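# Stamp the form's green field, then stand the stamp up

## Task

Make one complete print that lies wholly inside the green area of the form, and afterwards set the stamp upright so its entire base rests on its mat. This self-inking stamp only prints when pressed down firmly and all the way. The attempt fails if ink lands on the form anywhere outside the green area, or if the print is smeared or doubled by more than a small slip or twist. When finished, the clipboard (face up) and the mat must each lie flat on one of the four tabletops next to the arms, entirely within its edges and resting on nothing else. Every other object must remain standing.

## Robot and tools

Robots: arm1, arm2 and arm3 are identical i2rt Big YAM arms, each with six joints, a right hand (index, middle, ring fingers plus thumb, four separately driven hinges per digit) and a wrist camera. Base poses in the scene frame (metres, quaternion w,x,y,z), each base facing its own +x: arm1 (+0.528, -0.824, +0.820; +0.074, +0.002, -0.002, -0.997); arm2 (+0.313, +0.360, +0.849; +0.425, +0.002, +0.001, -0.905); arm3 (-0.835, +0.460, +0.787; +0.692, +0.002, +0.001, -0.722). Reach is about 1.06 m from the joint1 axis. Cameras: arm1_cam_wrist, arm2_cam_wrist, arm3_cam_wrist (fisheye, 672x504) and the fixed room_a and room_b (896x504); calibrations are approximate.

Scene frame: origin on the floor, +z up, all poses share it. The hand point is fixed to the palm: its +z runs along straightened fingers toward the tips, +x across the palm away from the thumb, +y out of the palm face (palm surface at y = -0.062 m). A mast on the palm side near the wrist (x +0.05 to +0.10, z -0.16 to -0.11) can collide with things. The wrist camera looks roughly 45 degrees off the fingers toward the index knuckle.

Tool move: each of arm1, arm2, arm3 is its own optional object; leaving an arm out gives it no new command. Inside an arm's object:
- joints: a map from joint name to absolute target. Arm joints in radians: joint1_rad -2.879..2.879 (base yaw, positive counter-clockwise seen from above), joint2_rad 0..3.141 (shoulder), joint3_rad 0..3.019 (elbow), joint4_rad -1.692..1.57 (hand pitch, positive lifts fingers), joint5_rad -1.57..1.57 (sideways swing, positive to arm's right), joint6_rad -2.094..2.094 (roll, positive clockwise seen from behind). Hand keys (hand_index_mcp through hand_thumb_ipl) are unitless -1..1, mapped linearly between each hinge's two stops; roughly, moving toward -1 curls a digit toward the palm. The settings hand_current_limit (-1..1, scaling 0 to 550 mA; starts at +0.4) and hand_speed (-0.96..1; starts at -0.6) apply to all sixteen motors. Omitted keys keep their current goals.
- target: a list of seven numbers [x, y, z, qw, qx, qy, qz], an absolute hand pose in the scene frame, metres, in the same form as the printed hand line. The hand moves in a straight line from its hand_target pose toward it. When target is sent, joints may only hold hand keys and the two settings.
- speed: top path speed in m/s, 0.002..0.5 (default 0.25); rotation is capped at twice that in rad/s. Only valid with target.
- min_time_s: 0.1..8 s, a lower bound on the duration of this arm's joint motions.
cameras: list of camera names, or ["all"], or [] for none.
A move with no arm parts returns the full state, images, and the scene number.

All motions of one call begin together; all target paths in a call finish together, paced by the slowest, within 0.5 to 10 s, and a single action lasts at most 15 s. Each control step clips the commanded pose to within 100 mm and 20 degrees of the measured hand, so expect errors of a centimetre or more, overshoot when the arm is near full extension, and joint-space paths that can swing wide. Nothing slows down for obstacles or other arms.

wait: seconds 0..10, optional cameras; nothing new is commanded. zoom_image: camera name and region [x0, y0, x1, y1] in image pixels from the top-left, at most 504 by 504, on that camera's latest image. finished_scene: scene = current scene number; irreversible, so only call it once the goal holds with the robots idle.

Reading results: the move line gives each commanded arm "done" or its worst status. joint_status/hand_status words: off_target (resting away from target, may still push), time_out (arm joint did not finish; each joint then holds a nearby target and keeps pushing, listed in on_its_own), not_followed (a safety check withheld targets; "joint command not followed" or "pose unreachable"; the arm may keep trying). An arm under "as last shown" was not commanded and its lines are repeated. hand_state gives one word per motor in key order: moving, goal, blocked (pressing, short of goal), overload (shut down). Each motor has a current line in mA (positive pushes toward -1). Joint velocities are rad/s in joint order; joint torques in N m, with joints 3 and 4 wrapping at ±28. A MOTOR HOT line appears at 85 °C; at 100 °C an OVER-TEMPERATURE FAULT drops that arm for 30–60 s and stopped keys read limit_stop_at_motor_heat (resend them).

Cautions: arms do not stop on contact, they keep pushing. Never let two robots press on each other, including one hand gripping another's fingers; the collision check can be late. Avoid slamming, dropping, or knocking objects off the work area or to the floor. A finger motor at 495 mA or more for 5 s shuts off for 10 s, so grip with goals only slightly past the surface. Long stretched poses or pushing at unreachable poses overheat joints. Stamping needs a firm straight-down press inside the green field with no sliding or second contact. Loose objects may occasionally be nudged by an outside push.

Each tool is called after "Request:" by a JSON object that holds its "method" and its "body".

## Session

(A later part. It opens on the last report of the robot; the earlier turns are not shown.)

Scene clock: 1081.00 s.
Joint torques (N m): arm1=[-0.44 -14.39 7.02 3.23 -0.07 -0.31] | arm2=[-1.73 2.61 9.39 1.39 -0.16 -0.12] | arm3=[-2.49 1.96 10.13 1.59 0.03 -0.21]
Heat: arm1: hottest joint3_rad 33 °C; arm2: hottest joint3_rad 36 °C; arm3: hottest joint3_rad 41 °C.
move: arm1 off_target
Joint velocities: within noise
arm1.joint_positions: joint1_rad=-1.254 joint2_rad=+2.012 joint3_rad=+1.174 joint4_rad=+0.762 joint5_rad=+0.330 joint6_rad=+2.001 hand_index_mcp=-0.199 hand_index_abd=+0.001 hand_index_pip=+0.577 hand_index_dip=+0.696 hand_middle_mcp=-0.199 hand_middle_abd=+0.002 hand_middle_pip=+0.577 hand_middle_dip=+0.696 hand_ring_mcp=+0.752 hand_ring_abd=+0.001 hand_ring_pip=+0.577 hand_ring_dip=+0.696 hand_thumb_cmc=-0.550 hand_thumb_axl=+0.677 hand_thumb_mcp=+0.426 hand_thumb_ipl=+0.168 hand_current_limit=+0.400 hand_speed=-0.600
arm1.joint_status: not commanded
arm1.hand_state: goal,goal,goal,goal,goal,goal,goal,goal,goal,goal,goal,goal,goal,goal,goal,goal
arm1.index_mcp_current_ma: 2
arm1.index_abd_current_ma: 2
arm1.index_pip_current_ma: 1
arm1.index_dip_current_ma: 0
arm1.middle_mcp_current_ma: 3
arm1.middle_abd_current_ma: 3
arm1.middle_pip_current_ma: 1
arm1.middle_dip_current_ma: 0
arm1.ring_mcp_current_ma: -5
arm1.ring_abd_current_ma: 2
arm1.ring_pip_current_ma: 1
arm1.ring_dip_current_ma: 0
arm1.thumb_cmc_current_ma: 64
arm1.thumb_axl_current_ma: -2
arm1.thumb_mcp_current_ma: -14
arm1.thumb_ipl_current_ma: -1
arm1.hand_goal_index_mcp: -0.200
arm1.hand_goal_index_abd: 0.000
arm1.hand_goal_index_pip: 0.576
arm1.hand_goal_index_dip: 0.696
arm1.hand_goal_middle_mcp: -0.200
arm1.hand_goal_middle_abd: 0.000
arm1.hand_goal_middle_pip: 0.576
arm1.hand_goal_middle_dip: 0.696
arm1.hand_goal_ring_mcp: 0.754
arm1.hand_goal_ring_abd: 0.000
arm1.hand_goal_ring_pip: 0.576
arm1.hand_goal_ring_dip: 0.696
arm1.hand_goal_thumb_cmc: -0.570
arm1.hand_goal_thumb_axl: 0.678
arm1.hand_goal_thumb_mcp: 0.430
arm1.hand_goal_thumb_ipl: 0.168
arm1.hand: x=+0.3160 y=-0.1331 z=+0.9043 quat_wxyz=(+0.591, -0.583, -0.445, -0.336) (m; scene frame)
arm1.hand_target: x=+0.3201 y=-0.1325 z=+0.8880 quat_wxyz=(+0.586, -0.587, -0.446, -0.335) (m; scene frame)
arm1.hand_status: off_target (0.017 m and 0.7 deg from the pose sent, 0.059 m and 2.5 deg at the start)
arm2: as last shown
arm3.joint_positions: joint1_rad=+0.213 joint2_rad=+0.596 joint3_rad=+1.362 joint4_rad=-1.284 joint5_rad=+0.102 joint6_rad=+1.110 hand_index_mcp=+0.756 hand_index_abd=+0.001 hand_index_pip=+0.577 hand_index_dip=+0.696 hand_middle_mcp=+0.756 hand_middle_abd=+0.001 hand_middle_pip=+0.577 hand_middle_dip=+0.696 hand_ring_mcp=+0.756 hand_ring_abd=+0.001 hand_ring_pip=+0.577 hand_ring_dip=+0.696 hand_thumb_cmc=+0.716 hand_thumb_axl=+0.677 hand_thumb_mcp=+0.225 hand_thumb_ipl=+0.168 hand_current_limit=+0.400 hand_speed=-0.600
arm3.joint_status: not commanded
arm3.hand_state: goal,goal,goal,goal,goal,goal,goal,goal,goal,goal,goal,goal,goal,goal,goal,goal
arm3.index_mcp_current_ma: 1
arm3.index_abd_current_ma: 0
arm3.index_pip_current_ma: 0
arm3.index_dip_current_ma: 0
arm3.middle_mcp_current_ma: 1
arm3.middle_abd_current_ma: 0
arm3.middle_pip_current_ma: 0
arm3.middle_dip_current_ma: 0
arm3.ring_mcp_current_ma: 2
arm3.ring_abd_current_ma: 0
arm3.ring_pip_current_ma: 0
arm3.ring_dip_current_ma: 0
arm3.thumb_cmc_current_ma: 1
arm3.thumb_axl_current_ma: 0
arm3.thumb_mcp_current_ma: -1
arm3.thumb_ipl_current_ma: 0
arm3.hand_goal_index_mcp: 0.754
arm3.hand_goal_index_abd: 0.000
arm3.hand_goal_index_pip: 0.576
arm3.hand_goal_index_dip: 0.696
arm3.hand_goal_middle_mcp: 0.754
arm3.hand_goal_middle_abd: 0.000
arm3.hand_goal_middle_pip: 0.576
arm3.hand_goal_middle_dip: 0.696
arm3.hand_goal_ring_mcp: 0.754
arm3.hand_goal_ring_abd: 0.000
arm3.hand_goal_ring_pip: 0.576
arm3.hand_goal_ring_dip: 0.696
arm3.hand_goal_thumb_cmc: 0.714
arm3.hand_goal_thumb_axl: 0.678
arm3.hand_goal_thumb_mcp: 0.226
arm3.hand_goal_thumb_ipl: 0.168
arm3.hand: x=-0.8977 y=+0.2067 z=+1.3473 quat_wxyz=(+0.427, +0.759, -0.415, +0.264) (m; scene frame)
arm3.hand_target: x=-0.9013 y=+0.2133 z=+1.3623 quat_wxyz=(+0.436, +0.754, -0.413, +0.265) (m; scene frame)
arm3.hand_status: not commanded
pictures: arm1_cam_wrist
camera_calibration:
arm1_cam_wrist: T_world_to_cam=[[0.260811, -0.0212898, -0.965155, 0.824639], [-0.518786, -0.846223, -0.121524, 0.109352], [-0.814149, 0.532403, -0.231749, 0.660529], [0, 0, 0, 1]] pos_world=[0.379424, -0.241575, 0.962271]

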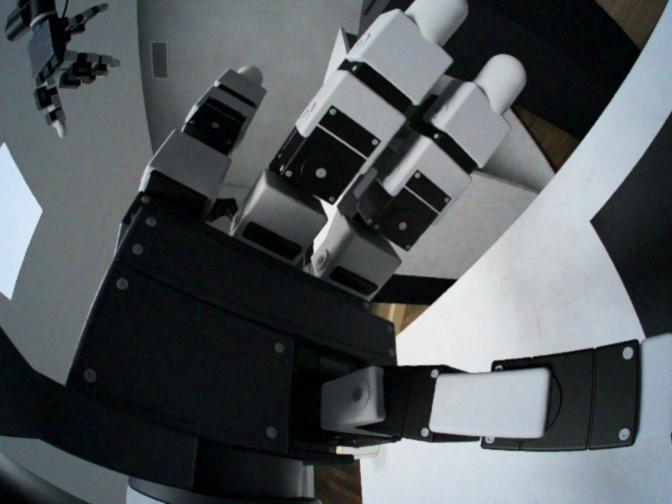

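Request:
{"method": "move", "body": {"arm1": {"target": [0.345, -0.133, 0.872, -0.5865, 0.5869, 0.4461, 0.3352], "speed": 0.1}, "cameras": ["arm1_cam_wrist"]}}

Request:
{"method": "zoom_image", "body": {"camera": "arm1_cam_wrist", "region": [472, 0, 672, 250]}}

Scene clock: 1090.50 s.
Joint torques (N m): arm1=[-0.67 -14.74 6.38 3.12 -0.15 -0.29] | arm2=[-1.79 2.61 9.39 1.39 -0.16 -0.12] | arm3=[-2.26 2.08 10.14 1.59 0.02 -0.22]
Heat: arm1: hottest joint3_rad 32 °C; arm2: hottest joint3_rad 36 °C; arm3: hottest joint3_rad 41 °C.
move: arm1 off_target
Joint velocities: within noise
arm1.joint_positions: joint1_rad=-1.292 joint2_rad=+2.026 joint3_rad=+1.140 joint4_rad=+0.816 joint5_rad=+0.291 joint6_rad=+2.001 hand_index_mcp=-0.199 hand_index_abd=+0.001 hand_index_pip=+0.577 hand_index_dip=+0.696 hand_middle_mcp=-0.199 hand_middle_abd=+0.002 hand_middle_pip=+0.577 hand_middle_dip=+0.696 hand_ring_mcp=+0.752 hand_ring_abd=+0.001 hand_ring_pip=+0.577 hand_ring_dip=+0.696 hand_thumb_cmc=-0.550 hand_thumb_axl=+0.677 hand_thumb_mcp=+0.426 hand_thumb_ipl=+0.168 hand_current_limit=+0.400 hand_speed=-0.600
arm1.joint_status: not commanded
arm1.hand_state: goal,goal,goal,goal,goal,goal,goal,goal,goal,goal,goal,goal,goal,goal,goal,goal
arm1.index_mcp_current_ma: 2
arm1.index_abd_current_ma: 2
arm1.index_pip_current_ma: 1
arm1.index_dip_current_ma: 0
arm1.middle_mcp_current_ma: 3
arm1.middle_abd_current_ma: 3
arm1.middle_pip_current_ma: 1
arm1.middle_dip_current_ma: 0
arm1.ring_mcp_current_ma: -5
arm1.ring_abd_current_ma: 2
arm1.ring_pip_current_ma: 1
arm1.ring_dip_current_ma: 0
arm1.thumb_cmc_current_ma: 64
arm1.thumb_axl_current_ma: -2
arm1.thumb_mcp_current_ma: -13
arm1.thumb_ipl_current_ma: -1
arm1.hand_goal_index_mcp: -0.200
arm1.hand_goal_index_abd: 0.000
arm1.hand_goal_index_pip: 0.576
arm1.hand_goal_index_dip: 0.696
arm1.hand_goal_middle_mcp: -0.200
arm1.hand_goal_middle_abd: 0.000
arm1.hand_goal_middle_pip: 0.576
arm1.hand_goal_middle_dip: 0.696
arm1.hand_goal_ring_mcp: 0.754
arm1.hand_goal_ring_abd: 0.000
arm1.hand_goal_ring_pip: 0.576
arm1.hand_goal_ring_dip: 0.696
arm1.hand_goal_thumb_cmc: -0.570
arm1.hand_goal_thumb_axl: 0.678
arm1.hand_goal_thumb_mcp: 0.430
arm1.hand_goal_thumb_ipl: 0.168
arm1.hand: x=+0.3388 y=-0.1323 z=+0.8897 quat_wxyz=(+0.593, -0.583, -0.443, -0.335) (m; scene frame)
arm1.hand_target: x=+0.3450 y=-0.1334 z=+0.8724 quat_wxyz=(+0.587, -0.587, -0.446, -0.335) (m; scene frame)
arm1.hand_status: off_target (0.019 m and 1.0 deg from the pose sent, 0.044 m and 0.7 deg at the start)
arm2, arm3: as last shown
pictures: arm1_cam_wrist
camera_calibration:
arm1_cam_wrist: T_world_to_cam=[[0.25607, -0.0174722, -0.9665, 0.807921], [-0.518157, -0.846543, -0.12198, 0.120224], [-0.816052, 0.532034, -0.225827, 0.670567], [0, 0, 0, 1]] pos_world=[0.402629, -0.240874, 0.946954]

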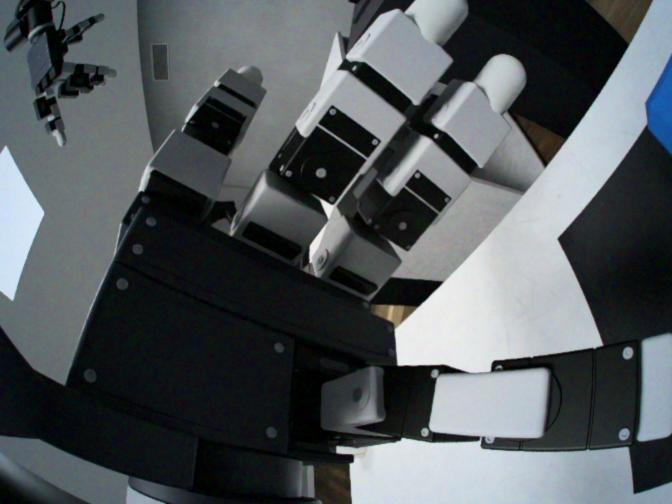

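Scaled by 2.016 from the camera's 672x504 image, which has a finer 960x720 frame.

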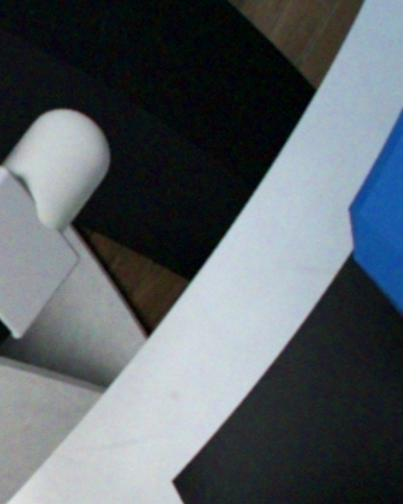

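Request:
{"method": "move", "body": {"arm1": {"target": [0.382, -0.144, 0.852, -0.5865, 0.5869, 0.4461, 0.3352], "speed": 0.1}, "cameras": ["arm1_cam_wrist"]}}

Request:
{"method": "zoom_image", "body": {"camera": "arm1_cam_wrist", "region": [400, 0, 672, 300]}}

Scene clock: 1128.17 s.
Joint torques (N m): arm1=[-0.62 -13.63 5.93 3.4 -0.08 -0.35] | arm2=[-1.79 2.67 9.39 1.39 -0.17 -0.12] | arm3=[-2.43 2.2 10.18 1.58 0.02 -0.23]
Heat: arm1: hottest joint3_rad 30 °C; arm2: hottest joint3_rad 36 °C; arm3: hottest joint3_rad 42 °C.
move: arm1 off_target
Joint velocities: within noise
arm1.joint_positions: joint1_rad=-1.347 joint2_rad=+2.034 joint3_rad=+1.064 joint4_rad=+0.902 joint5_rad=+0.237 joint6_rad=+2.001 hand_index_mcp=-0.199 hand_index_abd=+0.001 hand_index_pip=+0.577 hand_index_dip=+0.696 hand_middle_mcp=-0.199 hand_middle_abd=+0.002 hand_middle_pip=+0.577 hand_middle_dip=+0.696 hand_ring_mcp=+0.752 hand_ring_abd=+0.001 hand_ring_pip=+0.577 hand_ring_dip=+0.696 hand_thumb_cmc=-0.550 hand_thumb_axl=+0.677 hand_thumb_mcp=+0.426 hand_thumb_ipl=+0.168 hand_current_limit=+0.400 hand_speed=-0.600
arm1.joint_status: not commanded
arm1.hand_state: goal,goal,goal,goal,goal,goal,goal,goal,goal,goal,goal,goal,goal,goal,goal,goal
arm1.index_mcp_current_ma: 2
arm1.index_abd_current_ma: 2
arm1.index_pip_current_ma: 1
arm1.index_dip_current_ma: 0
arm1.middle_mcp_current_ma: 2
arm1.middle_abd_current_ma: 3
arm1.middle_pip_current_ma: 1
arm1.middle_dip_current_ma: 0
arm1.ring_mcp_current_ma: -6
arm1.ring_abd_current_ma: 2
arm1.ring_pip_current_ma: 1
arm1.ring_dip_current_ma: 0
arm1.thumb_cmc_current_ma: 64
arm1.thumb_axl_current_ma: -2
arm1.thumb_mcp_current_ma: -13
arm1.thumb_ipl_current_ma: -1
arm1.hand_goal_index_mcp: -0.200
arm1.hand_goal_index_abd: 0.000
arm1.hand_goal_index_pip: 0.576
arm1.hand_goal_index_dip: 0.696
arm1.hand_goal_middle_mcp: -0.200
arm1.hand_goal_middle_abd: 0.000
arm1.hand_goal_middle_pip: 0.576
arm1.hand_goal_middle_dip: 0.696
arm1.hand_goal_ring_mcp: 0.754
arm1.hand_goal_ring_abd: 0.000
arm1.hand_goal_ring_pip: 0.576
arm1.hand_goal_ring_dip: 0.696
arm1.hand_goal_thumb_cmc: -0.570
arm1.hand_goal_thumb_axl: 0.678
arm1.hand_goal_thumb_mcp: 0.430
arm1.hand_goal_thumb_ipl: 0.168
arm1.hand: x=+0.3764 y=-0.1419 z=+0.8689 quat_wxyz=(+0.594, -0.584, -0.442, -0.334) (m; scene frame)
arm1.hand_target: x=+0.3821 y=-0.1444 z=+0.8521 quat_wxyz=(+0.586, -0.587, -0.446, -0.335) (m; scene frame)
arm1.hand_status: off_target (0.018 m and 1.1 deg from the pose sent, 0.058 m and 1.0 deg at the start)
arm2, arm3: as last shown
pictures: arm1_cam_wrist
camera_calibration:
arm1_cam_wrist: T_world_to_cam=[[0.252193, -0.0179324, -0.967511, 0.78025], [-0.520098, -0.84565, -0.119896, 0.128066], [-0.816025, 0.533437, -0.222594, 0.698991], [0, 0, 0, 1]] pos_world=[0.440227, -0.250577, 0.925846]

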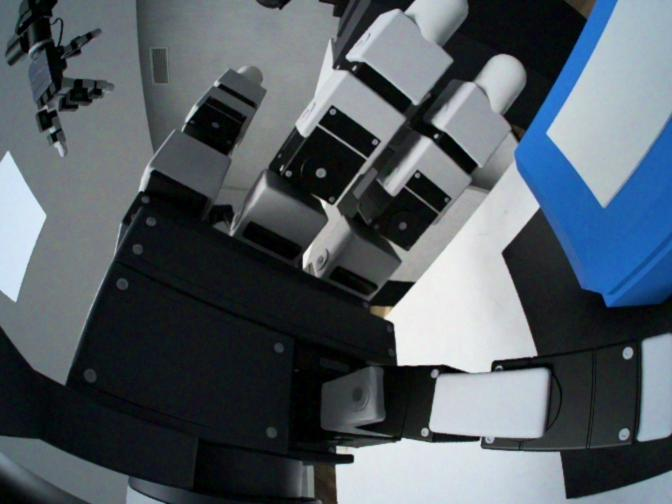

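Scaled by 1.680 from the camera's 672x504 image, which has a finer 960x720 frame.

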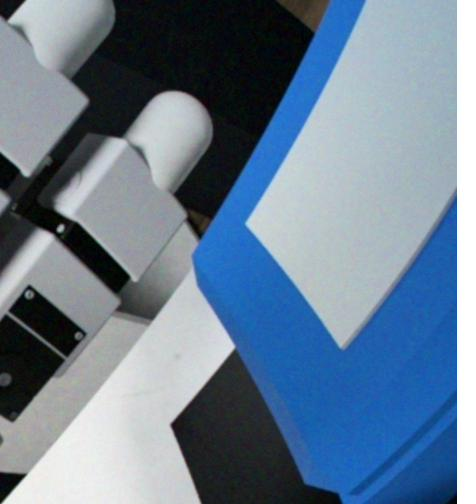

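Request:
{"method": "move", "body": {"arm1": {"target": [0.411, -0.154, 0.825, -0.5806, 0.5946, 0.4358, 0.3454], "speed": 0.08}, "cameras": ["arm1_cam_wrist", "room_b"]}}

Request:
{"method": "zoom_image", "body": {"camera": "room_b", "region": [460, 160, 560, 235]}}

Scene clock: 1157.67 s.
Joint torques (N m): arm1=[-0.91 -13.74 5.33 3.32 -0.1 -0.37] | arm2=[-1.73 2.67 9.39 1.39 -0.17 -0.13] | arm3=[-2.37 1.96 10.14 1.57 0.01 -0.23]
Heat: arm1: hottest joint2_rad 29 °C; arm2: hottest joint3_rad 37 °C; arm3: hottest joint3_rad 42 °C.
move: arm1 off_target
Joint velocities: within noise
arm1.joint_positions: joint1_rad=-1.379 joint2_rad=+2.079 joint3_rad=+1.020 joint4_rad=+0.988 joint5_rad=+0.237 joint6_rad=+2.001 hand_index_mcp=-0.199 hand_index_abd=+0.001 hand_index_pip=+0.577 hand_index_dip=+0.696 hand_middle_mcp=-0.199 hand_middle_abd=+0.002 hand_middle_pip=+0.577 hand_middle_dip=+0.696 hand_ring_mcp=+0.752 hand_ring_abd=+0.001 hand_ring_pip=+0.577 hand_ring_dip=+0.696 hand_thumb_cmc=-0.550 hand_thumb_axl=+0.677 hand_thumb_mcp=+0.426 hand_thumb_ipl=+0.168 hand_current_limit=+0.400 hand_speed=-0.600
arm1.joint_status: not commanded
arm1.hand_state: goal,goal,goal,goal,goal,goal,goal,goal,goal,goal,goal,goal,goal,goal,goal,goal
arm1.index_mcp_current_ma: 2
arm1.index_abd_current_ma: 2
arm1.index_pip_current_ma: 1
arm1.index_dip_current_ma: 0
arm1.middle_mcp_current_ma: 2
arm1.middle_abd_current_ma: 3
arm1.middle_pip_current_ma: 1
arm1.middle_dip_current_ma: 0
arm1.ring_mcp_current_ma: -6
arm1.ring_abd_current_ma: 2
arm1.ring_pip_current_ma: 1
arm1.ring_dip_current_ma: 0
arm1.thumb_cmc_current_ma: 64
arm1.thumb_axl_current_ma: -2
arm1.thumb_mcp_current_ma: -13
arm1.thumb_ipl_current_ma: -1
arm1.hand_goal_index_mcp: -0.200
arm1.hand_goal_index_abd: 0.000
arm1.hand_goal_index_pip: 0.576
arm1.hand_goal_index_dip: 0.696
arm1.hand_goal_middle_mcp: -0.200
arm1.hand_goal_middle_abd: 0.000
arm1.hand_goal_middle_pip: 0.576
arm1.hand_goal_middle_dip: 0.696
arm1.hand_goal_ring_mcp: 0.754
arm1.hand_goal_ring_abd: 0.000
arm1.hand_goal_ring_pip: 0.576
arm1.hand_goal_ring_dip: 0.696
arm1.hand_goal_thumb_cmc: -0.570
arm1.hand_goal_thumb_axl: 0.678
arm1.hand_goal_thumb_mcp: 0.430
arm1.hand_goal_thumb_ipl: 0.168
arm1.hand: x=+0.4035 y=-0.1519 z=+0.8397 quat_wxyz=(+0.587, -0.591, -0.433, -0.343) (m; scene frame)
arm1.hand_target: x=+0.4111 y=-0.1543 z=+0.8254 quat_wxyz=(+0.581, -0.595, -0.436, -0.345) (m; scene frame)
arm1.hand_status: off_target (0.017 m and 1.0 deg from the pose sent, 0.057 m and 2.5 deg at the start)
arm2, arm3: as last shown
pictures: arm1_cam_wrist, room_b
camera_calibration:
arm1_cam_wrist: T_world_to_cam=[[0.252525, -0.0286909, -0.967165, 0.742933], [-0.546842, -0.828852, -0.118191, 0.142157], [-0.798245, 0.558732, -0.224995, 0.718739], [0, 0, 0, 1]] pos_world=[0.463859, -0.26244, 0.897054]

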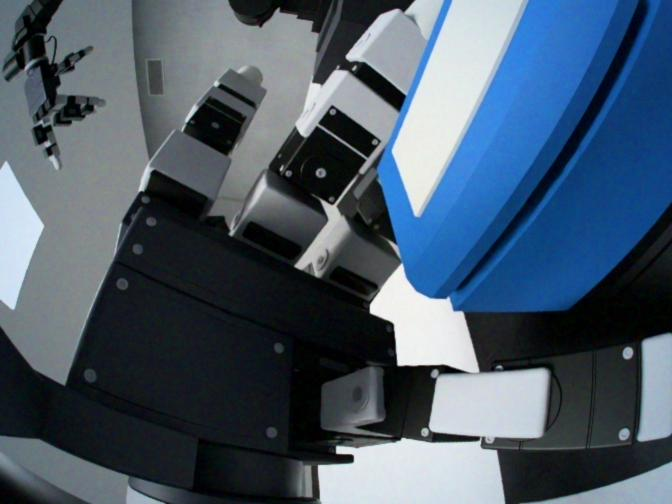

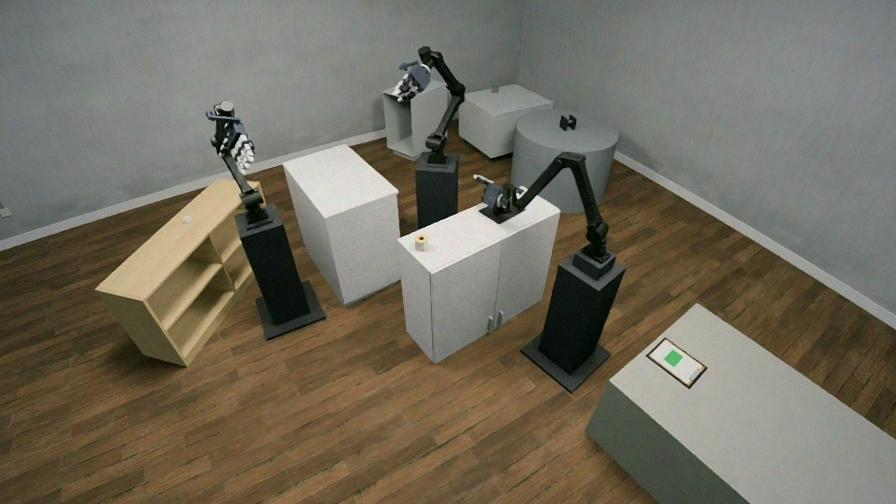

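Scaled by 5.040 from the camera's 896x504 image, which has a finer 1280x720 frame.

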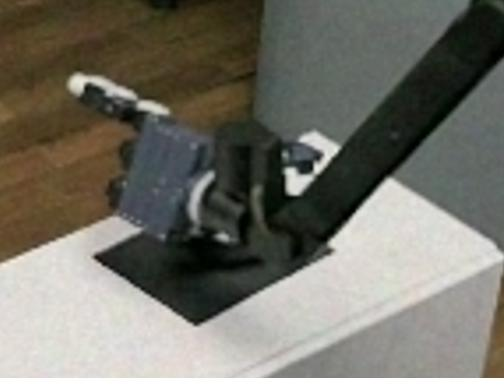

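Request:
{"method": "move", "body": {"arm1": {"joints": {"hand_index_mcp": -0.44, "hand_middle_mcp": -0.44, "hand_thumb_mcp": 0.25, "hand_speed": -0.7}}}}

Request:
{"method": "move", "body": {"arm1": {"joints": {"hand_index_mcp": -0.58, "hand_middle_mcp": -0.58, "hand_thumb_mcp": 0.135, "hand_speed": -0.8}}, "cameras": ["arm1_cam_wrist"]}}

Scene clock: 1173.90 s.
Joint torques (N m): arm1=[-1.08 -13.45 5.27 3.34 -0.06 -0.35] | arm2=[-1.73 2.67 9.39 1.4 -0.17 -0.13] | arm3=[-2.32 1.96 10.18 1.58 0.02 -0.23]
Heat: arm1: hottest joint2_rad 30 °C; arm2: hottest joint3_rad 37 °C; arm3: hottest joint3_rad 42 °C.
move: arm1 done
Joint velocities: within noise
arm1.joint_positions: joint1_rad=-1.379 joint2_rad=+2.079 joint3_rad=+1.020 joint4_rad=+0.988 joint5_rad=+0.236 joint6_rad=+2.001 hand_index_mcp=-0.438 hand_index_abd=+0.001 hand_index_pip=+0.577 hand_index_dip=+0.696 hand_middle_mcp=-0.437 hand_middle_abd=+0.002 hand_middle_pip=+0.577 hand_middle_dip=+0.696 hand_ring_mcp=+0.752 hand_ring_abd=+0.001 hand_ring_pip=+0.577 hand_ring_dip=+0.696 hand_thumb_cmc=-0.550 hand_thumb_axl=+0.677 hand_thumb_mcp=+0.252 hand_thumb_ipl=+0.168 hand_current_limit=+0.400 hand_speed=-0.700
arm1.joint_status: all done
arm1.hand_state: goal,goal,goal,goal,goal,goal,goal,goal,goal,goal,goal,goal,goal,goal,goal,goal
arm1.index_mcp_current_ma: 5
arm1.index_abd_current_ma: 2
arm1.index_pip_current_ma: 1
arm1.index_dip_current_ma: 0
arm1.middle_mcp_current_ma: 7
arm1.middle_abd_current_ma: 3
arm1.middle_pip_current_ma: 1
arm1.middle_dip_current_ma: 0
arm1.ring_mcp_current_ma: -6
arm1.ring_abd_current_ma: 2
arm1.ring_pip_current_ma: 1
arm1.ring_dip_current_ma: 0
arm1.thumb_cmc_current_ma: 64
arm1.thumb_axl_current_ma: -2
arm1.thumb_mcp_current_ma: 5
arm1.thumb_ipl_current_ma: -1
arm1.hand_goal_index_mcp: -0.440
arm1.hand_goal_index_abd: 0.000
arm1.hand_goal_index_pip: 0.576
arm1.hand_goal_index_dip: 0.696
arm1.hand_goal_middle_mcp: -0.440
arm1.hand_goal_middle_abd: 0.000
arm1.hand_goal_middle_pip: 0.576
arm1.hand_goal_middle_dip: 0.696
arm1.hand_goal_ring_mcp: 0.754
arm1.hand_goal_ring_abd: 0.000
arm1.hand_goal_ring_pip: 0.576
arm1.hand_goal_ring_dip: 0.696
arm1.hand_goal_thumb_cmc: -0.570
arm1.hand_goal_thumb_axl: 0.678
arm1.hand_goal_thumb_mcp: 0.250
arm1.hand_goal_thumb_ipl: 0.168
arm1.hand: x=+0.4034 y=-0.1519 z=+0.8397 quat_wxyz=(+0.588, -0.591, -0.433, -0.343) (m; scene frame)
arm1.hand_target: x=+0.4110 y=-0.1543 z=+0.8253 quat_wxyz=(+0.581, -0.595, -0.436, -0.345) (m; scene frame)
arm1.hand_status: not commanded
arm2.joint_positions: joint1_rad=-0.387 joint2_rad=+0.596 joint3_rad=+1.389 joint4_rad=-1.190 joint5_rad=+0.003 joint6_rad=+2.017 hand_index_mcp=-0.201 hand_index_abd=+0.005 hand_index_pip=+0.578 hand_index_dip=+0.699 hand_middle_mcp=-0.201 hand_middle_abd=+0.007 hand_middle_pip=+0.578 hand_middle_dip=+0.698 hand_ring_mcp=+0.751 hand_ring_abd=+0.002 hand_ring_pip=+0.577 hand_ring_dip=+0.696 hand_thumb_cmc=-0.562 hand_thumb_axl=+0.675 hand_thumb_mcp=+0.427 hand_thumb_ipl=+0.169 hand_current_limit=+0.400 hand_speed=-0.800
arm2.joint_status: not commanded
arm2.hand_state: goal,goal,goal,goal,goal,goal,goal,goal,goal,goal,goal,goal,goal,goal,goal,goal
arm2.index_mcp_current_ma: -2
arm2.index_abd_current_ma: 18
arm2.index_pip_current_ma: 9
arm2.index_dip_current_ma: 11
arm2.middle_mcp_current_ma: -2
arm2.middle_abd_current_ma: 24
arm2.middle_pip_current_ma: 9
arm2.middle_dip_current_ma: 9
arm2.ring_mcp_current_ma: -11
arm2.ring_abd_current_ma: 7
arm2.ring_pip_current_ma: 3
arm2.ring_dip_current_ma: 0
arm2.thumb_cmc_current_ma: 33
arm2.thumb_axl_current_ma: -12
arm2.thumb_mcp_current_ma: -16
arm2.thumb_ipl_current_ma: 7
arm2.hand_goal_index_mcp: -0.200
arm2.hand_goal_index_abd: 0.000
arm2.hand_goal_index_pip: 0.576
arm2.hand_goal_index_dip: 0.696
arm2.hand_goal_middle_mcp: -0.200
arm2.hand_goal_middle_abd: 0.000
arm2.hand_goal_middle_pip: 0.576
arm2.hand_goal_middle_dip: 0.696
arm2.hand_goal_ring_mcp: 0.754
arm2.hand_goal_ring_abd: 0.000
arm2.hand_goal_ring_pip: 0.576
arm2.hand_goal_ring_dip: 0.696
arm2.hand_goal_thumb_cmc: -0.570
arm2.hand_goal_thumb_axl: 0.678
arm2.hand_goal_thumb_mcp: 0.430
arm2.hand_goal_thumb_ipl: 0.168
arm2.hand: x=+0.0856 y=+0.3135 z=+1.3713 quat_wxyz=(+0.494, +0.019, -0.833, +0.248) (m; scene frame)
arm2.hand_target: x=+0.0900 y=+0.3180 z=+1.3869 quat_wxyz=(+0.504, +0.010, -0.826, +0.253) (m; scene frame)
arm2.hand_status: not commanded
arm3: as last shown
pictures: none

Scene clock: 1174.53 s.
Joint torques (N m): arm1=[-1.2 -13.92 5.5 3.21 -0.05 -0.38] | arm2=[-1.79 2.67 9.4 1.39 -0.16 -0.12] | arm3=[-2.43 2.02 10.18 1.62 0.02 -0.22]
Heat: arm1: hottest joint2_rad 30 °C; arm2: hottest joint3_rad 37 °C; arm3: hottest joint3_rad 42 °C.
move: arm1 off_target
Joint velocities: within noise
arm1.joint_positions: joint1_rad=-1.379 joint2_rad=+2.079 joint3_rad=+1.020 joint4_rad=+0.989 joint5_rad=+0.235 joint6_rad=+2.001 hand_index_mcp=-0.497 hand_index_abd=+0.002 hand_index_pip=+0.601 hand_index_dip=+0.703 hand_middle_mcp=-0.512 hand_middle_abd=+0.002 hand_middle_pip=+0.591 hand_middle_dip=+0.703 hand_ring_mcp=+0.751 hand_ring_abd=+0.001 hand_ring_pip=+0.577 hand_ring_dip=+0.696 hand_thumb_cmc=-0.550 hand_thumb_axl=+0.677 hand_thumb_mcp=+0.196 hand_thumb_ipl=+0.174 hand_current_limit=+0.400 hand_speed=-0.800
arm1.joint_status: hand_index_mcp off_target (ended at -0.497, target -0.580); hand_middle_mcp off_target (ended at -0.512, target -0.580); hand_thumb_mcp off_target (ended at +0.196, target +0.135); the others done
arm1.hand_state: blocked,goal,blocked,goal,blocked,goal,goal,goal,goal,goal,goal,goal,goal,goal,blocked,goal
arm1.index_mcp_current_ma: 352
arm1.index_abd_current_ma: 3
arm1.index_pip_current_ma: 83
arm1.index_dip_current_ma: 20
arm1.middle_mcp_current_ma: 280
arm1.middle_abd_current_ma: 3
arm1.middle_pip_current_ma: 44
arm1.middle_dip_current_ma: 18
arm1.ring_mcp_current_ma: -6
arm1.ring_abd_current_ma: 2
arm1.ring_pip_current_ma: 1
arm1.ring_dip_current_ma: 0
arm1.thumb_cmc_current_ma: 64
arm1.thumb_axl_current_ma: -2
arm1.thumb_mcp_current_ma: 309
arm1.thumb_ipl_current_ma: 22
arm1.hand_goal_index_mcp: -0.580
arm1.hand_goal_index_abd: 0.000
arm1.hand_goal_index_pip: 0.576
arm1.hand_goal_index_dip: 0.696
arm1.hand_goal_middle_mcp: -0.580
arm1.hand_goal_middle_abd: 0.000
arm1.hand_goal_middle_pip: 0.576
arm1.hand_goal_middle_dip: 0.696
arm1.hand_goal_ring_mcp: 0.754
arm1.hand_goal_ring_abd: 0.000
arm1.hand_goal_ring_pip: 0.576
arm1.hand_goal_ring_dip: 0.696
arm1.hand_goal_thumb_cmc: -0.570
arm1.hand_goal_thumb_axl: 0.678
arm1.hand_goal_thumb_mcp: 0.136
arm1.hand_goal_thumb_ipl: 0.168
arm1.hand: x=+0.4032 y=-0.1518 z=+0.8399 quat_wxyz=(+0.588, -0.591, -0.433, -0.343) (m; scene frame)
arm1.hand_target: x=+0.4111 y=-0.1543 z=+0.8253 quat_wxyz=(+0.581, -0.595, -0.436, -0.345) (m; scene frame)
arm1.hand_status: not commanded
arm2, arm3: as last shown
pictures: arm1_cam_wrist
camera_calibration:
arm1_cam_wrist: T_world_to_cam=[[0.252156, -0.0273276, -0.967301, 0.743708], [-0.545592, -0.82959, -0.118788, 0.142046], [-0.799217, 0.557704, -0.224096, 0.717945], [0, 0, 0, 1]] pos_world=[0.463762, -0.262237, 0.897151]

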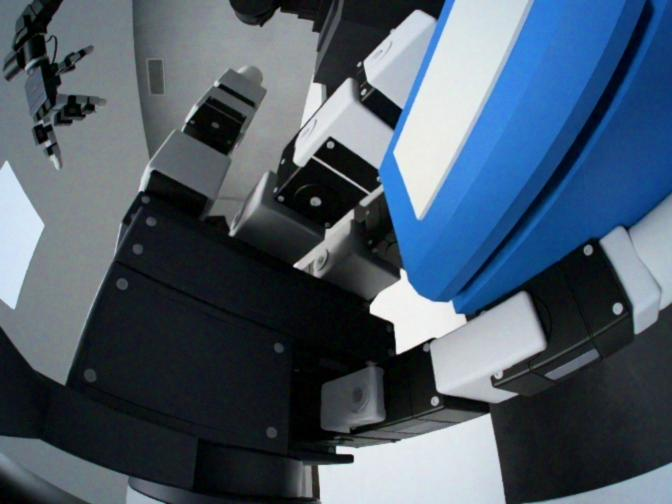

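Request:
{"method": "move", "body": {"arm1": {"target": [0.411, -0.154, 0.90, -0.5806, 0.5946, 0.4358, 0.3454], "speed": 0.06}, "cameras": ["arm1_cam_wrist"]}}

Request:
{"method": "move", "body": {"arm1": {"target": [0.425, -0.24, 1.12, -0.5806, 0.5946, 0.4358, 0.3454], "speed": 0.12}, "cameras": ["arm1_cam_wrist", "room_b"]}}

Request:
{"method": "zoom_image", "body": {"camera": "room_b", "region": [440, 80, 600, 240]}}

Scene clock: 1199.20 s.
Joint torques (N m): arm1=[-0.97 -16.62 6.46 2.36 -0.03 -0.39] | arm2=[-1.73 2.67 9.39 1.39 -0.16 -0.12] | arm3=[-2.43 1.85 10.15 1.58 0.02 -0.23]
Heat: arm1: hottest joint2_rad 30 °C; arm2: hottest joint3_rad 37 °C; arm3: hottest joint3_rad 42 °C.
move: arm1 off_target
Joint velocities: within noise
arm1.joint_positions: joint1_rad=-1.379 joint2_rad=+1.951 joint3_rad=+1.009 joint4_rad=+0.838 joint5_rad=+0.234 joint6_rad=+2.001 hand_index_mcp=-0.498 hand_index_abd=+0.005 hand_index_pip=+0.604 hand_index_dip=+0.704 hand_middle_mcp=-0.515 hand_middle_abd=+0.005 hand_middle_pip=+0.591 hand_middle_dip=+0.703 hand_ring_mcp=+0.751 hand_ring_abd=+0.001 hand_ring_pip=+0.577 hand_ring_dip=+0.696 hand_thumb_cmc=-0.546 hand_thumb_axl=+0.677 hand_thumb_mcp=+0.195 hand_thumb_ipl=+0.174 hand_current_limit=+0.400 hand_speed=-0.800
arm1.joint_status: not commanded
arm1.hand_state: blocked,goal,blocked,goal,blocked,goal,goal,goal,goal,goal,goal,goal,blocked,goal,blocked,goal
arm1.index_mcp_current_ma: 352
arm1.index_abd_current_ma: 10
arm1.index_pip_current_ma: 92
arm1.index_dip_current_ma: 22
arm1.middle_mcp_current_ma: 268
arm1.middle_abd_current_ma: 11
arm1.middle_pip_current_ma: 46
arm1.middle_dip_current_ma: 19
arm1.ring_mcp_current_ma: -6
arm1.ring_abd_current_ma: 2
arm1.ring_pip_current_ma: 1
arm1.ring_dip_current_ma: 0
arm1.thumb_cmc_current_ma: 81
arm1.thumb_axl_current_ma: -2
arm1.thumb_mcp_current_ma: 302
arm1.thumb_ipl_current_ma: 24
arm1.hand_goal_index_mcp: -0.580
arm1.hand_goal_index_abd: 0.000
arm1.hand_goal_index_pip: 0.576
arm1.hand_goal_index_dip: 0.696
arm1.hand_goal_middle_mcp: -0.580
arm1.hand_goal_middle_abd: 0.000
arm1.hand_goal_middle_pip: 0.576
arm1.hand_goal_middle_dip: 0.696
arm1.hand_goal_ring_mcp: 0.754
arm1.hand_goal_ring_abd: 0.000
arm1.hand_goal_ring_pip: 0.576
arm1.hand_goal_ring_dip: 0.696
arm1.hand_goal_thumb_cmc: -0.570
arm1.hand_goal_thumb_axl: 0.678
arm1.hand_goal_thumb_mcp: 0.136
arm1.hand_goal_thumb_ipl: 0.168
arm1.hand: x=+0.4046 y=-0.1563 z=+0.8854 quat_wxyz=(+0.576, -0.598, -0.442, -0.339) (m; scene frame)
arm1.hand_target: x=+0.4110 y=-0.1540 z=+0.8998 quat_wxyz=(+0.581, -0.595, -0.436, -0.345) (m; scene frame)
arm1.hand_status: off_target (0.016 m and 1.2 deg from the pose sent, 0.061 m and 1.0 deg at the start)
arm2, arm3: as last shown
pictures: arm1_cam_wrist
camera_calibration:
arm1_cam_wrist: T_world_to_cam=[[0.262862, -0.0576661, -0.963109, 0.774517], [-0.543786, -0.833421, -0.0985152, 0.125106], [-0.796994, 0.549621, -0.250433, 0.752979], [0, 0, 0, 1]] pos_world=[0.46456, -0.264923, 0.94684]

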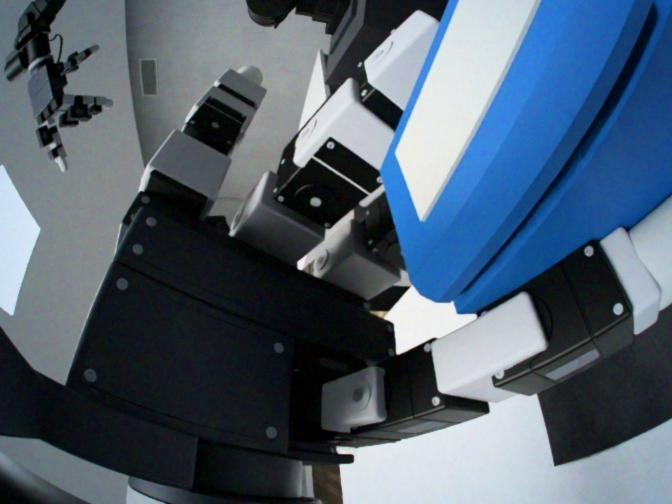

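Scene clock: 1201.93 s.
Joint torques (N m): arm1=[1.03 -11.34 11.84 2.44 0.09 -0.32] | arm2=[-1.73 2.61 9.37 1.4 -0.16 -0.12] | arm3=[-2.32 1.9 10.17 1.54 0.02 -0.22]
Heat: arm1: hottest joint2_rad 30 °C; arm2: hottest joint3_rad 37 °C; arm3: hottest joint3_rad 42 °C.
move: arm1 off_target
Joint velocities: within noise
arm1.joint_positions: joint1_rad=-1.370 joint2_rad=+1.367 joint3_rad=+0.947 joint4_rad=+0.287 joint5_rad=+0.263 joint6_rad=+2.001 hand_index_mcp=-0.498 hand_index_abd=+0.005 hand_index_pip=+0.604 hand_index_dip=+0.704 hand_middle_mcp=-0.515 hand_middle_abd=+0.005 hand_middle_pip=+0.591 hand_middle_dip=+0.703 hand_ring_mcp=+0.751 hand_ring_abd=+0.001 hand_ring_pip=+0.577 hand_ring_dip=+0.696 hand_thumb_cmc=-0.545 hand_thumb_axl=+0.677 hand_thumb_mcp=+0.195 hand_thumb_ipl=+0.174 hand_current_limit=+0.400 hand_speed=-0.800
arm1.joint_status: not commanded
arm1.hand_state: blocked,goal,blocked,goal,blocked,goal,goal,goal,goal,goal,goal,goal,blocked,goal,blocked,goal
arm1.index_mcp_current_ma: 352
arm1.index_abd_current_ma: 11
arm1.index_pip_current_ma: 92
arm1.index_dip_current_ma: 22
arm1.middle_mcp_current_ma: 268
arm1.middle_abd_current_ma: 12
arm1.middle_pip_current_ma: 46
arm1.middle_dip_current_ma: 19
arm1.ring_mcp_current_ma: -6
arm1.ring_abd_current_ma: 2
arm1.ring_pip_current_ma: 1
arm1.ring_dip_current_ma: 0
arm1.thumb_cmc_current_ma: 82
arm1.thumb_axl_current_ma: -2
arm1.thumb_mcp_current_ma: 302
arm1.thumb_ipl_current_ma: 24
arm1.hand_goal_index_mcp: -0.580
arm1.hand_goal_index_abd: 0.000
arm1.hand_goal_index_pip: 0.576
arm1.hand_goal_index_dip: 0.696
arm1.hand_goal_middle_mcp: -0.580
arm1.hand_goal_middle_abd: 0.000
arm1.hand_goal_middle_pip: 0.576
arm1.hand_goal_middle_dip: 0.696
arm1.hand_goal_ring_mcp: 0.754
arm1.hand_goal_ring_abd: 0.000
arm1.hand_goal_ring_pip: 0.576
arm1.hand_goal_ring_dip: 0.696
arm1.hand_goal_thumb_cmc: -0.570
arm1.hand_goal_thumb_axl: 0.678
arm1.hand_goal_thumb_mcp: 0.136
arm1.hand_goal_thumb_ipl: 0.168
arm1.hand: x=+0.4339 y=-0.2445 z=+1.0918 quat_wxyz=(+0.563, -0.607, -0.444, -0.343) (m; scene frame)
arm1.hand_target: x=+0.4253 y=-0.2409 z=+1.1198 quat_wxyz=(+0.581, -0.595, -0.436, -0.345) (m; scene frame)
arm1.hand_status: off_target (0.030 m and 2.7 deg from the pose sent, 0.250 m and 1.2 deg at the start)
arm2, arm3: as last shown
pictures: arm1_cam_wrist, room_b
camera_calibration:
arm1_cam_wrist: T_world_to_cam=[[0.273894, -0.0869863, -0.957818, 0.942773], [-0.558013, -0.825509, -0.0845971, 0.0808163], [-0.783328, 0.557646, -0.274642, 0.898905], [0, 0, 0, 1]] pos_world=[0.491014, -0.352547, 1.15672]

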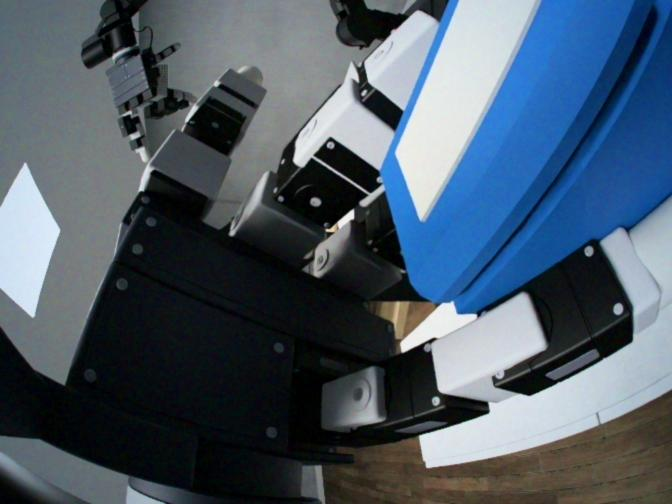

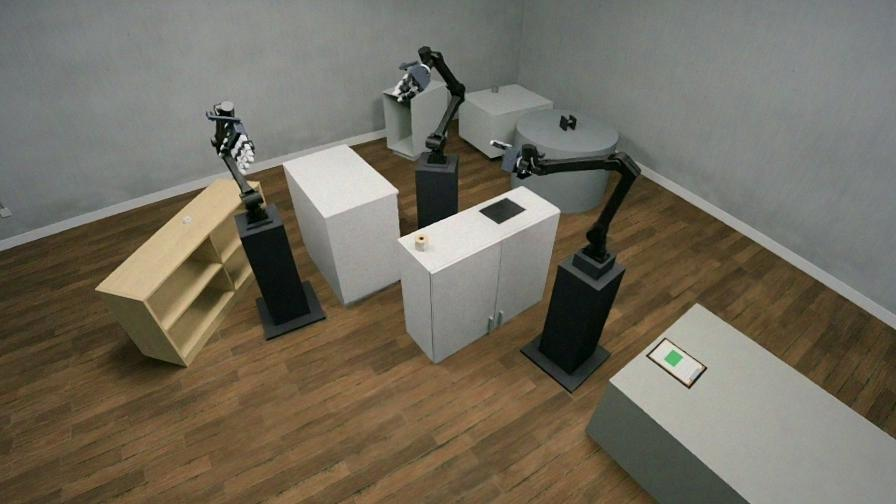

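Scaled by 3.150 from the camera's 896x504 image, which has a finer 1280x720 frame.

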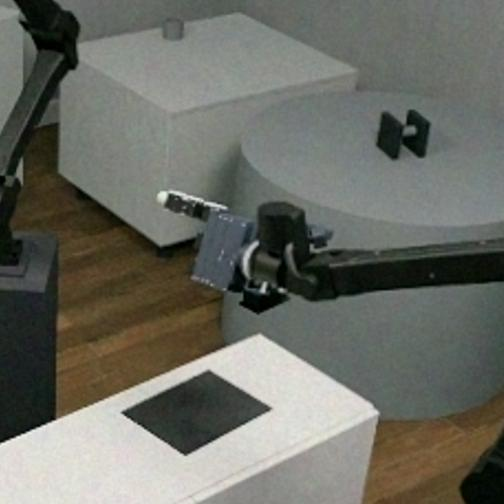

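Request:
{"method": "move", "body": {"arm1": {"joints": {"joint1_rad": 1.72}, "min_time_s": 8}, "cameras": ["arm1_cam_wrist", "room_b"]}}

Scene clock: 1212.67 s.
Joint torques (N m): arm1=[0.67 -10.99 11.77 2.26 0.12 -0.34] | arm2=[-1.79 2.61 9.39 1.39 -0.17 -0.12] | arm3=[-2.55 2.02 10.11 1.58 0.01 -0.23]
Heat: arm1: hottest joint2_rad 30 °C; arm2: hottest joint3_rad 37 °C; arm3: hottest joint3_rad 42 °C.
move: arm1 done
Joint velocities: within noise
arm1.joint_positions: joint1_rad=+1.715 joint2_rad=+1.367 joint3_rad=+0.947 joint4_rad=+0.287 joint5_rad=+0.264 joint6_rad=+2.001 hand_index_mcp=-0.498 hand_index_abd=+0.005 hand_index_pip=+0.604 hand_index_dip=+0.704 hand_middle_mcp=-0.515 hand_middle_abd=+0.005 hand_middle_pip=+0.591 hand_middle_dip=+0.703 hand_ring_mcp=+0.751 hand_ring_abd=+0.001 hand_ring_pip=+0.577 hand_ring_dip=+0.696 hand_thumb_cmc=-0.545 hand_thumb_axl=+0.677 hand_thumb_mcp=+0.195 hand_thumb_ipl=+0.174 hand_current_limit=+0.400 hand_speed=-0.800
arm1.joint_status: all done
arm1.hand_state: blocked,goal,blocked,goal,blocked,goal,goal,goal,goal,goal,goal,goal,blocked,goal,blocked,goal
arm1.index_mcp_current_ma: 352
arm1.index_abd_current_ma: 11
arm1.index_pip_current_ma: 92
arm1.index_dip_current_ma: 22
arm1.middle_mcp_current_ma: 268
arm1.middle_abd_current_ma: 12
arm1.middle_pip_current_ma: 46
arm1.middle_dip_current_ma: 19
arm1.ring_mcp_current_ma: -7
arm1.ring_abd_current_ma: 2
arm1.ring_pip_current_ma: 1
arm1.ring_dip_current_ma: 0
arm1.thumb_cmc_current_ma: 82
arm1.thumb_axl_current_ma: -2
arm1.thumb_mcp_current_ma: 302
arm1.thumb_ipl_current_ma: 24
arm1.hand_goal_index_mcp: -0.580
arm1.hand_goal_index_abd: 0.000
arm1.hand_goal_index_pip: 0.576
arm1.hand_goal_index_dip: 0.696
arm1.hand_goal_middle_mcp: -0.580
arm1.hand_goal_middle_abd: 0.000
arm1.hand_goal_middle_pip: 0.576
arm1.hand_goal_middle_dip: 0.696
arm1.hand_goal_ring_mcp: 0.754
arm1.hand_goal_ring_abd: 0.000
arm1.hand_goal_ring_pip: 0.576
arm1.hand_goal_ring_dip: 0.696
arm1.hand_goal_thumb_cmc: -0.570
arm1.hand_goal_thumb_axl: 0.678
arm1.hand_goal_thumb_mcp: 0.136
arm1.hand_goal_thumb_ipl: 0.168
arm1.hand: x=+0.5866 y=-1.4055 z=+1.0972 quat_wxyz=(+0.359, +0.423, -0.619, +0.557) (m; scene frame)
arm1.hand_target: x=+0.5906 y=-1.4098 z=+1.1252 quat_wxyz=(+0.363, +0.413, -0.607, +0.573) (m; scene frame)
arm1.hand_status: not commanded
arm2: as last shown
arm3.joint_positions: joint1_rad=+0.213 joint2_rad=+0.596 joint3_rad=+1.362 joint4_rad=-1.284 joint5_rad=+0.102 joint6_rad=+1.110 hand_index_mcp=+0.756 hand_index_abd=+0.001 hand_index_pip=+0.577 hand_index_dip=+0.696 hand_middle_mcp=+0.756 hand_middle_abd=+0.001 hand_middle_pip=+0.577 hand_middle_dip=+0.696 hand_ring_mcp=+0.756 hand_ring_abd=+0.001 hand_ring_pip=+0.577 hand_ring_dip=+0.696 hand_thumb_cmc=+0.716 hand_thumb_axl=+0.677 hand_thumb_mcp=+0.225 hand_thumb_ipl=+0.168 hand_current_limit=+0.400 hand_speed=-0.600
arm3.joint_status: not commanded
arm3.hand_state: goal,goal,goal,goal,goal,goal,goal,goal,goal,goal,goal,goal,goal,goal,goal,goal
arm3.index_mcp_current_ma: 1
arm3.index_abd_current_ma: 0
arm3.index_pip_current_ma: 0
arm3.index_dip_current_ma: 0
arm3.middle_mcp_current_ma: 1
arm3.middle_abd_current_ma: 0
arm3.middle_pip_current_ma: 0
arm3.middle_dip_current_ma: 0
arm3.ring_mcp_current_ma: 2
arm3.ring_abd_current_ma: 0
arm3.ring_pip_current_ma: 0
arm3.ring_dip_current_ma: 0
arm3.thumb_cmc_current_ma: 1
arm3.thumb_axl_current_ma: 0
arm3.thumb_mcp_current_ma: -1
arm3.thumb_ipl_current_ma: 0
arm3.hand_goal_index_mcp: 0.754
arm3.hand_goal_index_abd: 0.000
arm3.hand_goal_index_pip: 0.576
arm3.hand_goal_index_dip: 0.696
arm3.hand_goal_middle_mcp: 0.754
arm3.hand_goal_middle_abd: 0.000
arm3.hand_goal_middle_pip: 0.576
arm3.hand_goal_middle_dip: 0.696
arm3.hand_goal_ring_mcp: 0.754
arm3.hand_goal_ring_abd: 0.000
arm3.hand_goal_ring_pip: 0.576
arm3.hand_goal_ring_dip: 0.696
arm3.hand_goal_thumb_cmc: 0.714
arm3.hand_goal_thumb_axl: 0.678
arm3.hand_goal_thumb_mcp: 0.226
arm3.hand_goal_thumb_ipl: 0.168
arm3.hand: x=-0.8977 y=+0.2067 z=+1.3473 quat_wxyz=(+0.427, +0.759, -0.415, +0.264) (m; scene frame)
arm3.hand_target: x=-0.9013 y=+0.2133 z=+1.3623 quat_wxyz=(+0.436, +0.754, -0.413, +0.265) (m; scene frame)
arm3.hand_status: not commanded
pictures: arm1_cam_wrist, room_b
camera_calibration:
arm1_cam_wrist: T_world_to_cam=[[-0.261318, 0.0947951, -0.960587, 1.37751], [0.606255, 0.790507, -0.086915, 0.798855], [0.751111, -0.605073, -0.264044, -0.878503], [0, 0, 0, 1]] pos_world=[0.535512, -1.29364, 1.16069]

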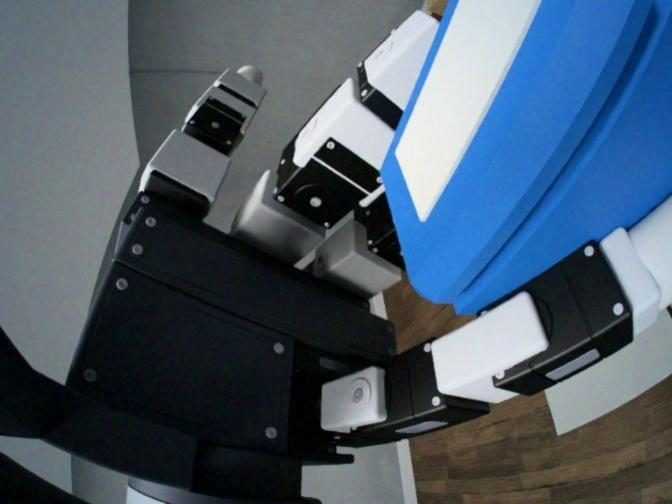

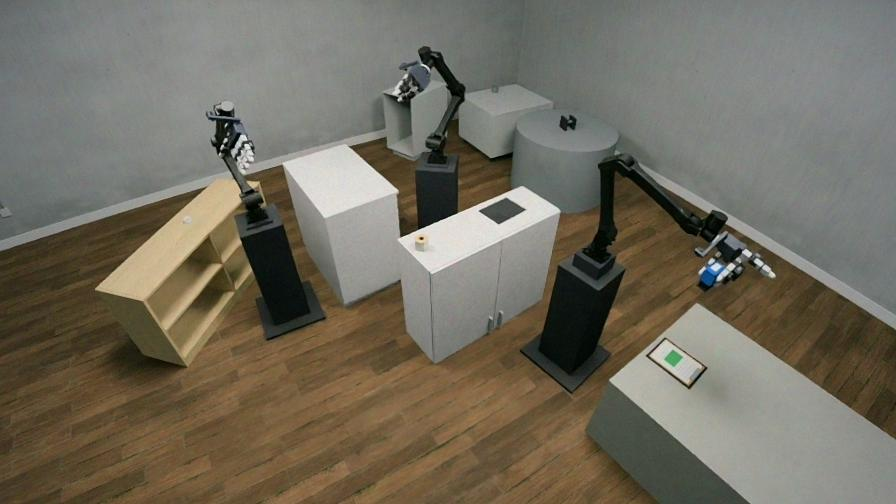

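Request:
{"method": "move", "body": {"arm1": {"target": [0.655, -1.41, 0.80, 0.3469, 0.4343, -0.5957, 0.5797], "speed": 0.12}, "cameras": ["arm1_cam_wrist", "room_b"]}}

Scene clock: 1241.13 s.
Joint torques (N m): arm1=[0.85 -12.75 6.39 3.4 0.16 -0.36] | arm2=[-1.79 2.67 9.37 1.39 -0.16 -0.13] | arm3=[-2.37 2.14 10.15 1.57 0.02 -0.23]
Heat: arm1: hottest joint3_rad 31 °C; arm2: hottest joint3_rad 37 °C; arm3: hottest joint3_rad 42 °C.
move: arm1 off_target
Joint velocities: within noise
arm1.joint_positions: joint1_rad=+1.825 joint2_rad=+2.093 joint3_rad=+0.777 joint4_rad=+1.179 joint5_rad=+0.320 joint6_rad=+2.002 hand_index_mcp=-0.498 hand_index_abd=+0.005 hand_index_pip=+0.604 hand_index_dip=+0.704 hand_middle_mcp=-0.515 hand_middle_abd=+0.006 hand_middle_pip=+0.591 hand_middle_dip=+0.703 hand_ring_mcp=+0.751 hand_ring_abd=+0.001 hand_ring_pip=+0.577 hand_ring_dip=+0.696 hand_thumb_cmc=-0.545 hand_thumb_axl=+0.677 hand_thumb_mcp=+0.195 hand_thumb_ipl=+0.174 hand_current_limit=+0.400 hand_speed=-0.800
arm1.joint_status: not commanded
arm1.hand_state: blocked,goal,blocked,goal,blocked,goal,goal,goal,goal,goal,goal,goal,blocked,goal,blocked,goal
arm1.index_mcp_current_ma: 352
arm1.index_abd_current_ma: 11
arm1.index_pip_current_ma: 92
arm1.index_dip_current_ma: 22
arm1.middle_mcp_current_ma: 268
arm1.middle_abd_current_ma: 12
arm1.middle_pip_current_ma: 46
arm1.middle_dip_current_ma: 19
arm1.ring_mcp_current_ma: -7
arm1.ring_abd_current_ma: 3
arm1.ring_pip_current_ma: 1
arm1.ring_dip_current_ma: 0
arm1.thumb_cmc_current_ma: 83
arm1.thumb_axl_current_ma: -2
arm1.thumb_mcp_current_ma: 302
arm1.thumb_ipl_current_ma: 24
arm1.hand_goal_index_mcp: -0.580
arm1.hand_goal_index_abd: 0.000
arm1.hand_goal_index_pip: 0.576
arm1.hand_goal_index_dip: 0.696
arm1.hand_goal_middle_mcp: -0.580
arm1.hand_goal_middle_abd: 0.000
arm1.hand_goal_middle_pip: 0.576
arm1.hand_goal_middle_dip: 0.696
arm1.hand_goal_ring_mcp: 0.754
arm1.hand_goal_ring_abd: 0.000
arm1.hand_goal_ring_pip: 0.576
arm1.hand_goal_ring_dip: 0.696
arm1.hand_goal_thumb_cmc: -0.570
arm1.hand_goal_thumb_axl: 0.678
arm1.hand_goal_thumb_mcp: 0.136
arm1.hand_goal_thumb_ipl: 0.168
arm1.hand: x=+0.6433 y=-1.3985 z=+0.7925 quat_wxyz=(+0.345, +0.442, -0.606, +0.564) (m; scene frame)
arm1.hand_target: x=+0.6548 y=-1.4094 z=+0.8002 quat_wxyz=(+0.347, +0.434, -0.596, +0.580) (m; scene frame)
arm1.hand_status: off_target (0.018 m and 2.4 deg from the pose sent, 0.305 m and 4.2 deg at the start)
arm2, arm3: as last shown
pictures: arm1_cam_wrist, room_b
camera_calibration:
arm1_cam_wrist: T_world_to_cam=[[-0.273236, 0.0821552, -0.958432, 1.08736], [0.561678, 0.822487, -0.0896243, 0.808043], [0.780935, -0.562819, -0.270878, -0.952], [0, 0, 0, 1]] pos_world=[0.586696, -1.28974, 0.856705]

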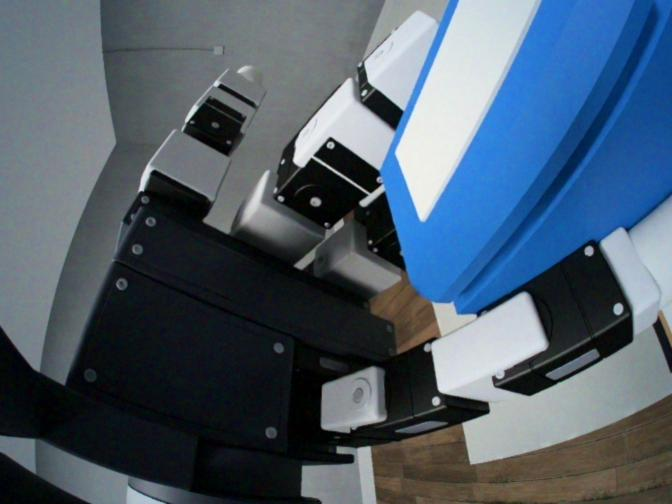

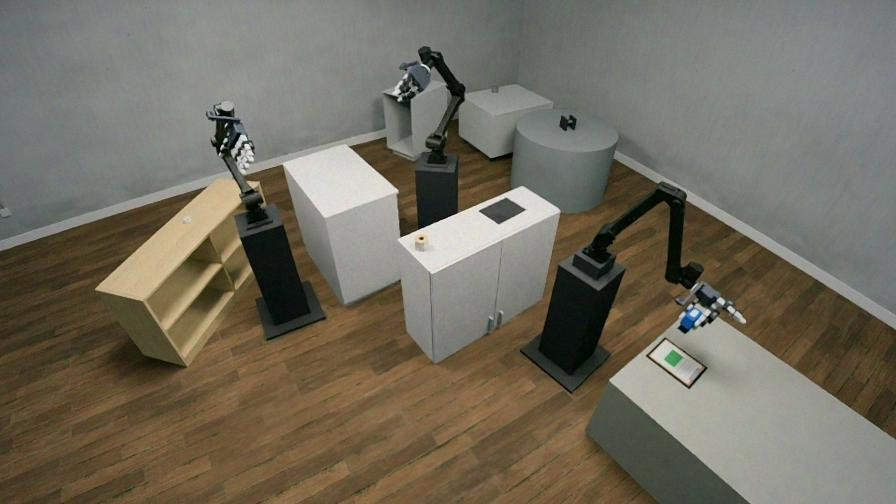

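Request:
{"method": "zoom_image", "body": {"camera": "arm1_cam_wrist", "region": [572, 280, 672, 400]}}

Scaled by 4.200 from the camera's 672x504 image, which has a finer 960x720 frame.

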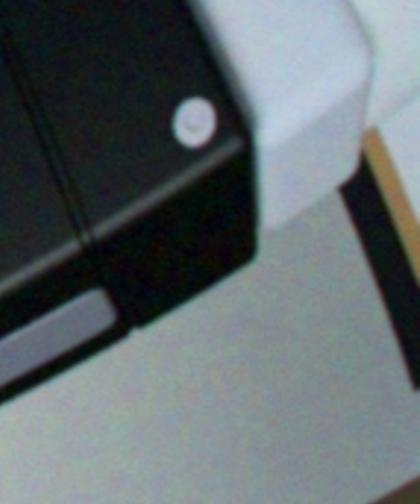

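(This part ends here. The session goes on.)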